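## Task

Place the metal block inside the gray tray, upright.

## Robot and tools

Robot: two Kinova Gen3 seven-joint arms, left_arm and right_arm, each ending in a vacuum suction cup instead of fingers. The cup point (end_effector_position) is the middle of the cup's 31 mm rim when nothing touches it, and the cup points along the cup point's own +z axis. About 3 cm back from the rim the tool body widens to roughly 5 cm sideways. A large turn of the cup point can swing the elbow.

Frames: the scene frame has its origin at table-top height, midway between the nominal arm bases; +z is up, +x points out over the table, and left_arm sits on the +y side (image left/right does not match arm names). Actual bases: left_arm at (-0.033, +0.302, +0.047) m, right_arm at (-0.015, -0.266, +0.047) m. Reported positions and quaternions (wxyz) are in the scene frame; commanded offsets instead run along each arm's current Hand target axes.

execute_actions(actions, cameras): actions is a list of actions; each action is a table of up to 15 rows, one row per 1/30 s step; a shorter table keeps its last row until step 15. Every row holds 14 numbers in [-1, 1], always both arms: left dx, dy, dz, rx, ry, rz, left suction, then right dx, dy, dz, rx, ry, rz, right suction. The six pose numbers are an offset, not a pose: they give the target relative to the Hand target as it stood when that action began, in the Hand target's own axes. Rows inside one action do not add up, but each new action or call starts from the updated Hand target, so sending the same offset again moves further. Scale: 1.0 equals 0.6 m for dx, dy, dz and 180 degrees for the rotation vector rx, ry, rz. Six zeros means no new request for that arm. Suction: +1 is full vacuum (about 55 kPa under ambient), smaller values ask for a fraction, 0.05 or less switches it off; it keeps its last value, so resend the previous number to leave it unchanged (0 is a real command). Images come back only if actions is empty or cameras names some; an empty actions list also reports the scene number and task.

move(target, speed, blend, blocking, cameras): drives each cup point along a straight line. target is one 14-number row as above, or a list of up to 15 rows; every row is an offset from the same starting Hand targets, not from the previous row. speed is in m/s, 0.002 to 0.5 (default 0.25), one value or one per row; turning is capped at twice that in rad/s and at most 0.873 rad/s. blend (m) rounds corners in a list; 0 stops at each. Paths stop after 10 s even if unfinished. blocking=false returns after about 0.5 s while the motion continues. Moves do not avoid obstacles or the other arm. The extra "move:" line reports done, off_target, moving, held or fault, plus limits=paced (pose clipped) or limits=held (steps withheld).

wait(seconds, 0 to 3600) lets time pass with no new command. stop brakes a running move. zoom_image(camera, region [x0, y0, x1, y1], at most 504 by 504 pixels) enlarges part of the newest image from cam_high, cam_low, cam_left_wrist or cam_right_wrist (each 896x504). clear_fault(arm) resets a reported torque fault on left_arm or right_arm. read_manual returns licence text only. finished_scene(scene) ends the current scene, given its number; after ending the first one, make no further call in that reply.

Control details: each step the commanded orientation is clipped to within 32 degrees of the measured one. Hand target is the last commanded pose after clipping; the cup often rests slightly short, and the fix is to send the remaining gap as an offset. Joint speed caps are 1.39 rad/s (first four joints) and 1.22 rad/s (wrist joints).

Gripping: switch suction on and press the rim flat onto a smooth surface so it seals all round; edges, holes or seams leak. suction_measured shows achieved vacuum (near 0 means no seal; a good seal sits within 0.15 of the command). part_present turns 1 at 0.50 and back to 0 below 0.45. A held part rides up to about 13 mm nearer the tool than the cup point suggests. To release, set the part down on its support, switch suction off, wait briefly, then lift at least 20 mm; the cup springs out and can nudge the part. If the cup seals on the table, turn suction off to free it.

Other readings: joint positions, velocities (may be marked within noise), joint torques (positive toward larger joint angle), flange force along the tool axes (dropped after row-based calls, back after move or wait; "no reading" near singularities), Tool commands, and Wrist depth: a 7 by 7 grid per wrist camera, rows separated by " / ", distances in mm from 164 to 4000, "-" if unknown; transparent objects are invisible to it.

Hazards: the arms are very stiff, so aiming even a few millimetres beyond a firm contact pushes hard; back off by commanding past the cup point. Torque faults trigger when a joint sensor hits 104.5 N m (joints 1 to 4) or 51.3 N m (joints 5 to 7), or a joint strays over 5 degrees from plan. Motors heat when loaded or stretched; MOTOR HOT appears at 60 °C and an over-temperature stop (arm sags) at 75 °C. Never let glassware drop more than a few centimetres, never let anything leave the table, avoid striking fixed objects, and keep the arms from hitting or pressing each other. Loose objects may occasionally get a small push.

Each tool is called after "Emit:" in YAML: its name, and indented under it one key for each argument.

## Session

Emit:
execute_actions:
  actions: []

Emit:
zoom_image:
  camera: "cam_high"
  region: [300, 60, 620, 440]

Scene clock: 0.00 s.
left_arm: end_effector_position=(+0.1262, +0.4212, +0.2423) suction_measured=0.01 part_present=0 end_effector_quat_wxyz=(-0.293, -0.361, +0.791, -0.397) | right_arm: end_effector_position=(+0.5370, -0.6258, +0.2723) suction_measured=0.01 part_present=0 end_effector_quat_wxyz=(+0.282, +0.744, +0.533, -0.288)
Joint positions: left_arm=[-1.158 0.671 0.091 1.989 0.205 1.49 -3.472] | right_arm=[0.244 0.886 -0.026 1.142 0.915 1.242 1.091]
Joint velocities: within noise
Joint torques (N m): no reading
Flange force (N): no reading
Wrist depth (mm): cam_left_wrist=[435 518 607 720 3266 3142 696 / 425 489 568 2550 3098 754 696 / 404 464 524 2302 810 755 3219 / 382 442 1817 935 823 806 3366 / 374 418 994 917 2420 3219 3490 / 356 1107 1022 1927 2351 2973 3299 / 1203 1061 1553 1847 2203 2642 2973] | cam_right_wrist=[2310 2376 1944 1637 418 365 327 / 2318 2351 1894 1658 422 372 328 / 2225 2351 1950 1700 424 376 331 / 2174 2294 1956 1704 420 377 332 / 2078 1991 1997 1691 422 380 335 / 1973 1827 1956 1727 424 384 337 / 1927 2085 2028 1731 429 386 339]
Hand target: left_arm +0.1262, +0.4212, +0.2423; -0.293, -0.361, +0.791, -0.397 | right_arm +0.5370, -0.6258, +0.2723; +0.282, +0.744, +0.533, -0.288
Tool commands: left_gripper/suction=+0.0 right_gripper/suction=+0.0

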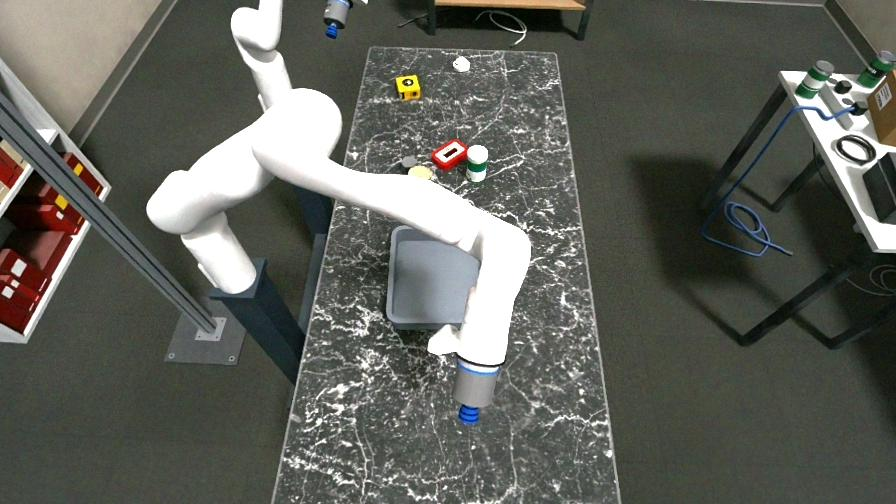

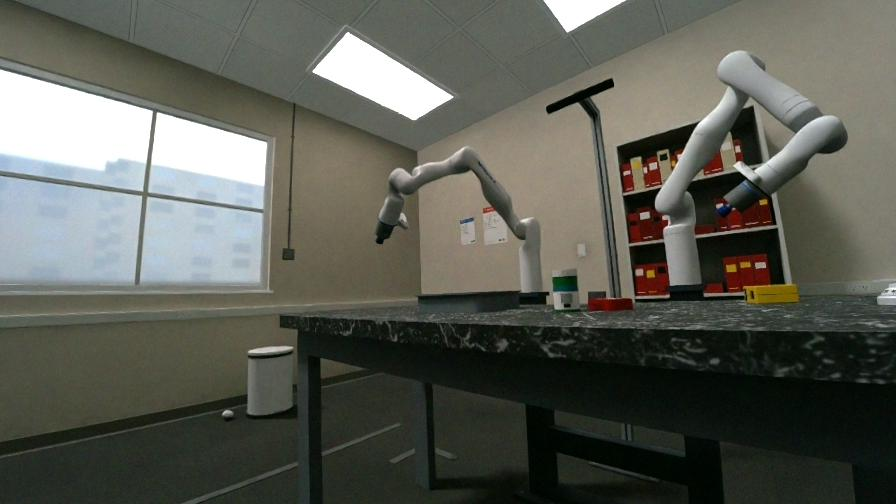

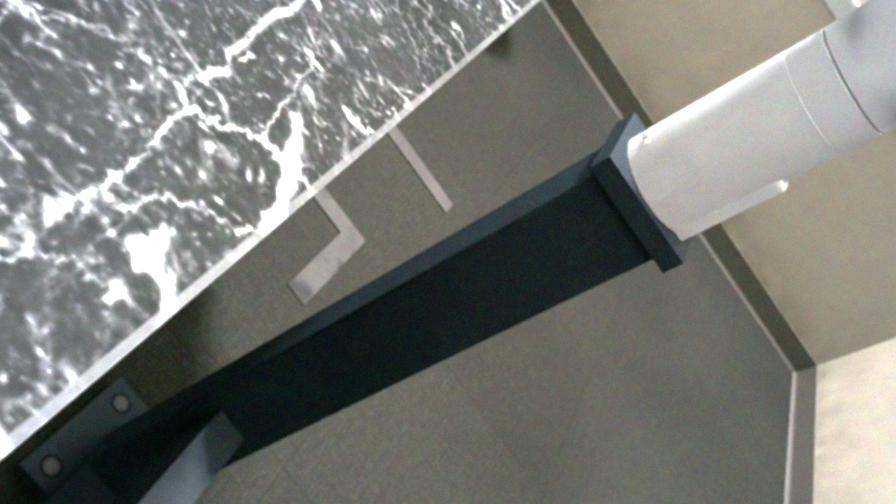

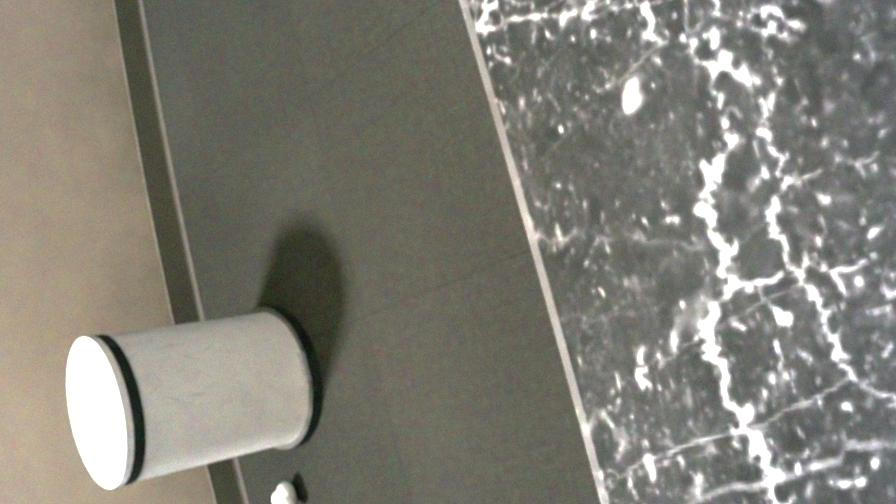

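Scaled by 1.326 from the camera's image (finer frame: 1280x720).

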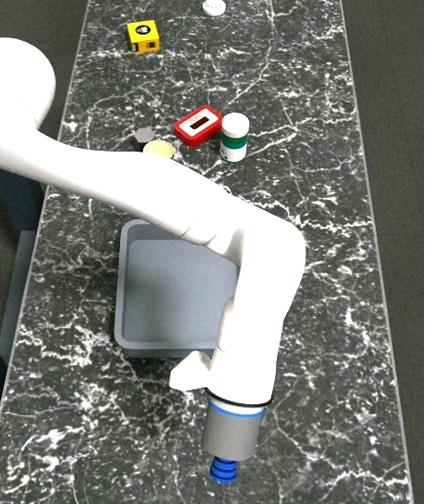

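Emit:
move:
  target: [0.1158,-0.5393,0.1593,-0.1596,-0.2877,0,0,-0.203,-0.375,0.033,0,0,0,0]
  speed: 0.35
  cameras: ["cam_left_wrist","cam_high"]

Emit:
zoom_image:
  camera: "cam_high"
  region: [360, 120, 540, 340]

Scene clock: 31.83 s.
left_arm: end_effector_position=(+0.3303, +0.1804, +0.3801) suction_measured=0.01 part_present=0 end_effector_quat_wxyz=(+0.000, -0.416, +0.910, +0.001) | right_arm: end_effector_position=(+0.2871, -0.6559, +0.3223) suction_measured=0.01 part_present=0 end_effector_quat_wxyz=(+0.282, +0.744, +0.533, -0.288)
Joint positions: left_arm=[-0.191 0.212 0.562 1.675 -0.118 1.289 -1.892] | right_arm=[0.418 0.378 0.05 1.942 1.089 0.902 0.947]
Joint torques (N m): left_arm=[-0.2 -9.87 1.48 -7.13 -0.31 -0.06 0.24] | right_arm=[-0.76 -14.07 0.3 -5.46 0.86 0.48 0.2]
Flange force (N): left_arm=[-0.6 0.2 0.9] | right_arm=[1.5 3.1 4.7]
Wrist depth (mm): cam_left_wrist=[493 493 492 490 420 488 488 / 495 470 469 490 420 487 488 / 496 471 469 492 491 491 489 / 496 495 493 492 492 490 489 / 497 495 495 493 493 491 491 / 498 497 496 495 494 493 492 / 499 499 497 496 493 493 1298] | cam_right_wrist=[2286 2438 2003 1696 1464 1285 1151 / 2263 2402 1979 1718 1483 1298 382 / 2203 2376 2021 1740 1507 430 384 / 2118 2326 2021 1754 1553 433 386 / 2105 2302 2040 1792 1531 434 389 / 2040 2263 2066 1773 1538 431 391 / 1973 1763 1905 1802 1556 432 386]
Hand target: left_arm +0.3303, +0.1804, +0.3801; +0.000, -0.416, +0.910, +0.001 | right_arm +0.2871, -0.6559, +0.3223; +0.282, +0.744, +0.533, -0.288
Off the commanded pose: left_arm 0.000 m, 0 deg | right_arm 0.000 m, 0 deg.
move: done
Images, in order (width x height): cam_high 896x504, cam_left_wrist 896x504.

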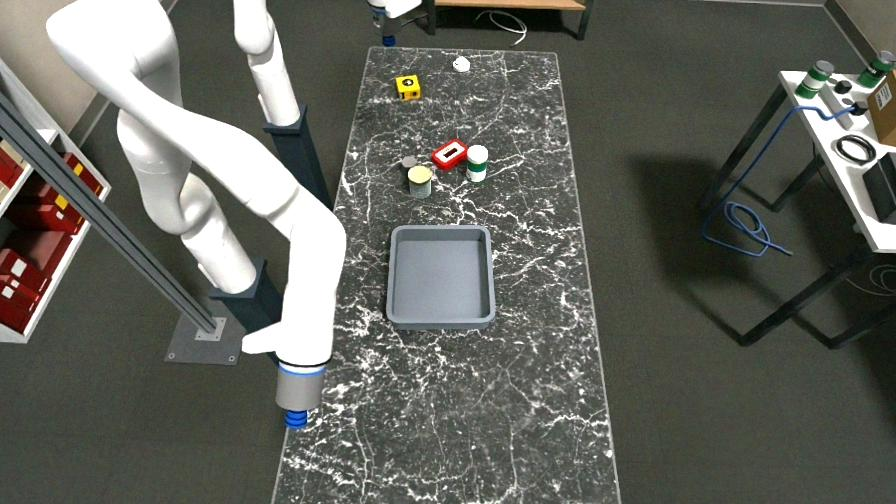

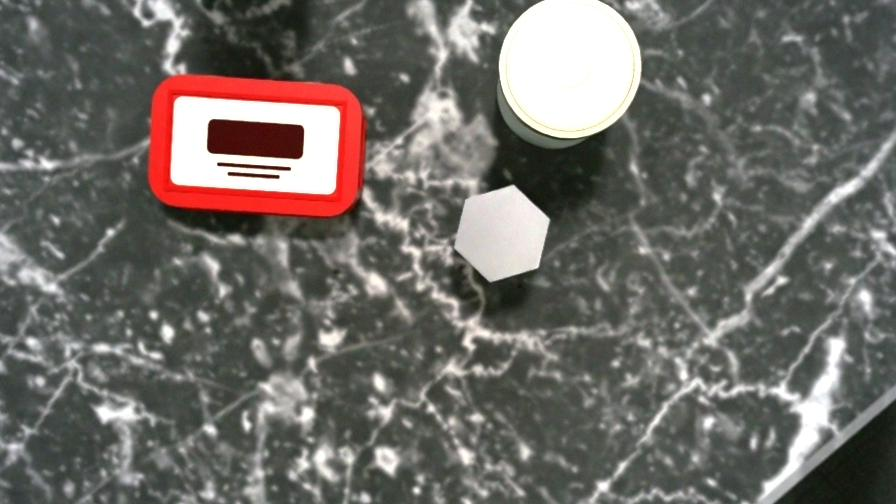

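Scaled by 2.291 from the camera's image (finer frame: 1280x720).

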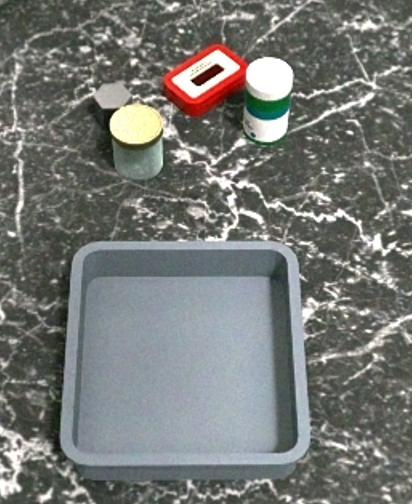

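Emit:
move:
  target:
    - [0.0238,-0.0882,0.5,0,0,0,1,0,0,0,0,0,0,0]
    - [0.0238,-0.0882,0.5718,0,0,0,1,0,0,0,0,0,0,0]
  speed: [0.3,0.03]
  cameras: ["cam_high"]

Emit:
zoom_image:
  camera: "cam_high"
  region: [360, 100, 480, 220]

Scene clock: 54.40 s.
left_arm: end_effector_position=(+0.3609, +0.1354, +0.0371) suction_measured=0.54 part_present=1 end_effector_quat_wxyz=(+0.000, -0.416, +0.910, +0.001) | right_arm: end_effector_position=(+0.2871, -0.6559, +0.3223) suction_measured=0.01 part_present=0 end_effector_quat_wxyz=(+0.282, +0.744, +0.533, -0.288)
Joint positions: left_arm=[0.16 0.878 0.271 1.936 -0.557 0.402 -1.43] | right_arm=[0.418 0.378 0.05 1.942 1.089 0.902 0.947]
Joint torques (N m): left_arm=[-0.3 -16.88 2.13 -2.6 -0.36 -0.04 0.22] | right_arm=[-0.77 -14.06 0.28 -5.5 0.9 0.45 0.17]
Flange force (N): left_arm=[0.7 -0.4 2.9] | right_arm=[1.3 3.0 4.5]
Wrist depth (mm): cam_left_wrist=[- - - - - - - / - - - - - - - / - - - - - - - / - - - - - - - / - - - - - - - / - - - - - - - / - - - - - - -] | cam_right_wrist=[2302 2411 1997 1700 1473 1280 1151 / 2271 2402 2003 1713 1497 1282 382 / 2174 2385 2034 1745 1500 430 383 / 2153 2335 2046 1736 1564 433 386 / 2092 2278 2072 1787 1531 433 388 / 2034 2225 2040 1802 1535 429 391 / 1985 1768 1911 1812 1560 433 387]
Hand target: left_arm +0.3609, +0.1354, +0.0370; +0.000, -0.416, +0.910, +0.001 | right_arm +0.2871, -0.6559, +0.3223; +0.282, +0.744, +0.533, -0.288
Off the commanded pose: left_arm 0.000 m, 0 deg | right_arm 0.000 m, 0 deg.
move: done

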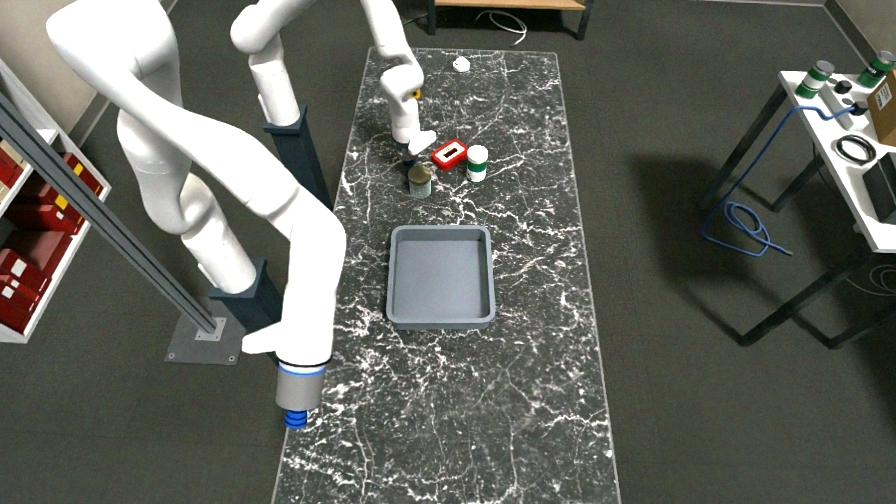

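Scaled by 4.200 from the camera's image (finer frame: 1280x720).

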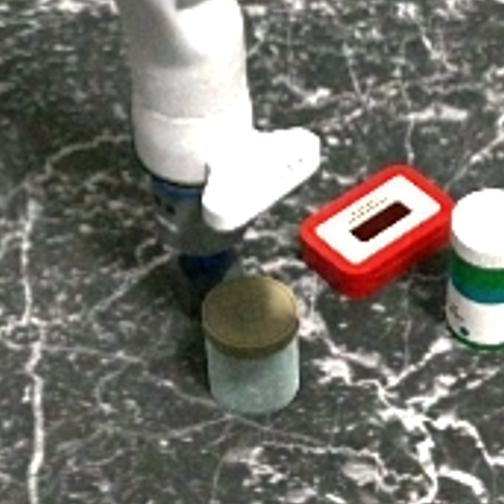

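Emit:
move:
  target:
    - [0,0,0.002,0,0,0,1,0,0,0,0,0,0,0]
    - [0,0,-0.255,0,0,0,1,0,0,0,0,0,0,0]
    - [0.3112,-0.443,-0.255,0,0,0,1,0,0,0,0,0,0,0]
    - [0.3112,-0.443,-0.019,0,0,0,1,0,0,0,0,0,0,0]
    - [0.3112,-0.443,0.0072,0,0,0,1,0,0,0,0,0,0,0]
  speed: [0.02,0.25,0.25,0.2,0.03]
  blend: [0,0.02,0.02,0.005,0]
  cameras: ["cam_high"]

Emit:
zoom_image:
  camera: "cam_high"
  region: [360, 120, 540, 340]

Scene clock: 71.63 s.
left_arm: end_effector_position=(+0.4397, -0.1799, +0.0327) suction_measured=0.90 part_present=1 end_effector_quat_wxyz=(+0.000, -0.416, +0.910, +0.000) | right_arm: end_effector_position=(+0.2871, -0.6559, +0.3223) suction_measured=0.01 part_present=0 end_effector_quat_wxyz=(+0.282, +0.744, +0.533, -0.288)
Joint positions: left_arm=[0.62 1.289 0.424 0.832 -0.462 1.094 -1.317] | right_arm=[0.418 0.378 0.05 1.942 1.089 0.902 0.947]
Joint torques (N m): left_arm=[-0.03 1.16 -0.4 0.89 -0.66 -2.58 0.24] | right_arm=[-0.79 -14.02 0.28 -5.53 0.84 0.43 0.21]
Flange force (N): left_arm=[-0.7 7.4 -40.3] | right_arm=[1.5 2.7 4.6]
Wrist depth (mm): cam_left_wrist=[- - - - - - - / - - - - - - - / - - - - - - - / - - - - - - - / - - - - - - - / - - - - - - - / - - - - - - -] | cam_right_wrist=[2310 2411 2015 1709 1473 1270 1149 / 2271 2429 1991 1718 1480 1292 381 / 2153 2368 2003 1745 1514 430 382 / 2153 2318 2066 1749 1553 433 386 / 2072 2310 2059 1782 1535 434 389 / 2066 2271 2046 1787 1524 428 391 / 1956 1763 1900 1792 1546 431 388]
Hand target: left_arm +0.4396, -0.1798, +0.0323; +0.000, -0.416, +0.910, +0.001 | right_arm +0.2871, -0.6559, +0.3223; +0.282, +0.744, +0.533, -0.288
Off the commanded pose: left_arm 0.000 m, 0 deg | right_arm 0.000 m, 0 deg.
move: done

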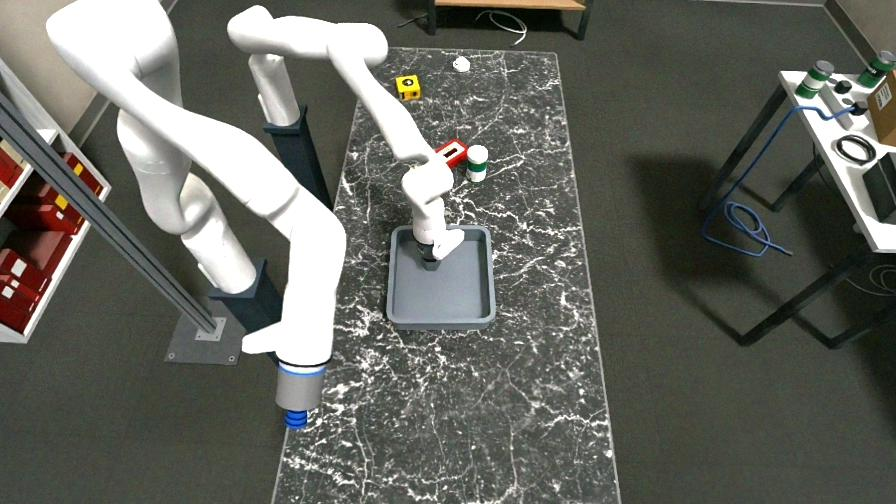

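Scaled by 2.291 from the camera's image (finer frame: 1280x720).

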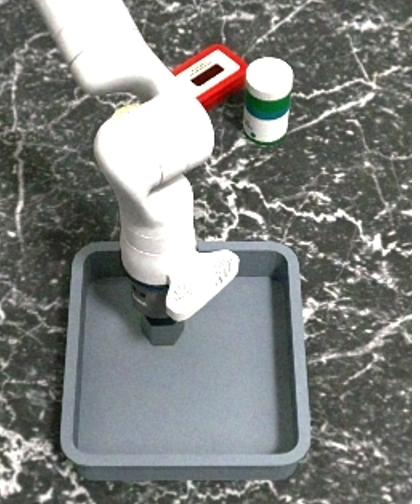

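Emit:
move:
  target:
    - [0,0,-0.003,0,0,0,0,0,0,0,0,0,0,0]
    - [0,0,-0.04,0,0,0,0,0,0,0,0,0,0,0]
    - [0,0,-0.22,0,0,0,0,0,0,0,0,0,0,0]
    - [-0.1,0.3,-0.3,0,0,0,0,0,0,0,0,0,0,0]
  speed: [0.02,0.05,0.2,0.3]
  blend: [0,0.003,0.02,0]
  cameras: ["cam_high"]

Scene clock: 80.63 s.
left_arm: end_effector_position=(+0.3428, -0.0168, +0.2125) suction_measured=0.01 part_present=0 end_effector_quat_wxyz=(+0.000, -0.416, +0.910, +0.001) | right_arm: end_effector_position=(+0.2871, -0.6559, +0.3223) suction_measured=0.01 part_present=0 end_effector_quat_wxyz=(+0.282, +0.744, +0.533, -0.288)
Joint positions: left_arm=[0.349 0.657 0.495 1.614 -0.362 0.964 -1.321] | right_arm=[0.418 0.378 0.05 1.942 1.089 0.902 0.947]
Joint torques (N m): left_arm=[-0.55 -15.86 2.7 -5.61 -0.33 0.03 0.28] | right_arm=[-0.78 -14.06 0.3 -5.42 0.89 0.44 0.19]
Flange force (N): left_arm=[0.7 -0.7 0.8] | right_arm=[1.3 3.3 4.5]
Wrist depth (mm): cam_left_wrist=[324 323 323 321 318 317 300 / 325 323 324 322 318 318 266 / 325 324 324 323 322 268 321 / 326 325 325 324 323 322 322 / 326 326 325 324 324 323 322 / 256 261 325 325 324 324 323 / 256 256 326 325 325 324 323] | cam_right_wrist=[2335 2438 2040 1709 1477 1273 1151 / 2248 2394 1991 1713 1467 1287 382 / 2160 2351 2015 1740 1521 430 383 / 2153 2326 2040 1754 1538 432 386 / 2085 2326 2072 1782 1542 435 389 / 2015 2263 2034 1787 1542 429 391 / 1973 1773 1889 1802 1553 432 388]
Hand target: left_arm +0.3428, -0.0168, +0.2125; +0.000, -0.416, +0.910, +0.001 | right_arm +0.2871, -0.6559, +0.3223; +0.282, +0.744, +0.533, -0.288
Off the commanded pose: left_arm 0.000 m, 0 deg | right_arm 0.000 m, 0 deg.
move: done

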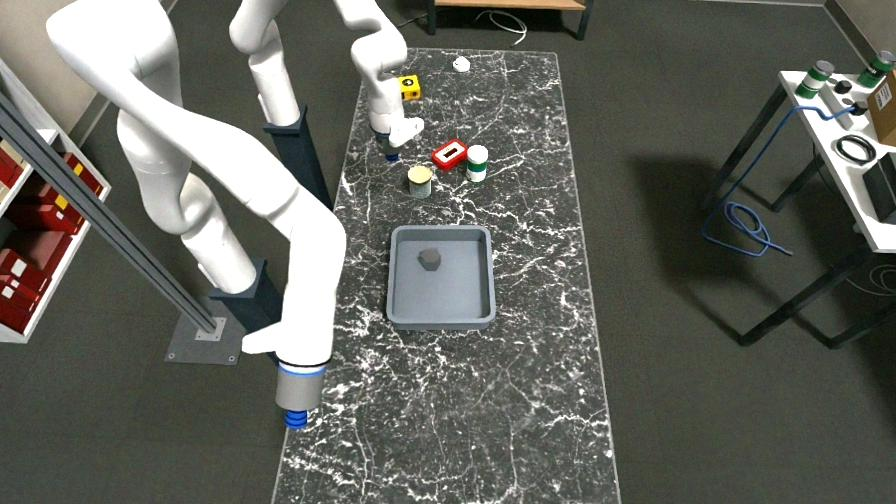

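Emit:
finished_scene:
  scene: 3

The scene is finished: the task was done.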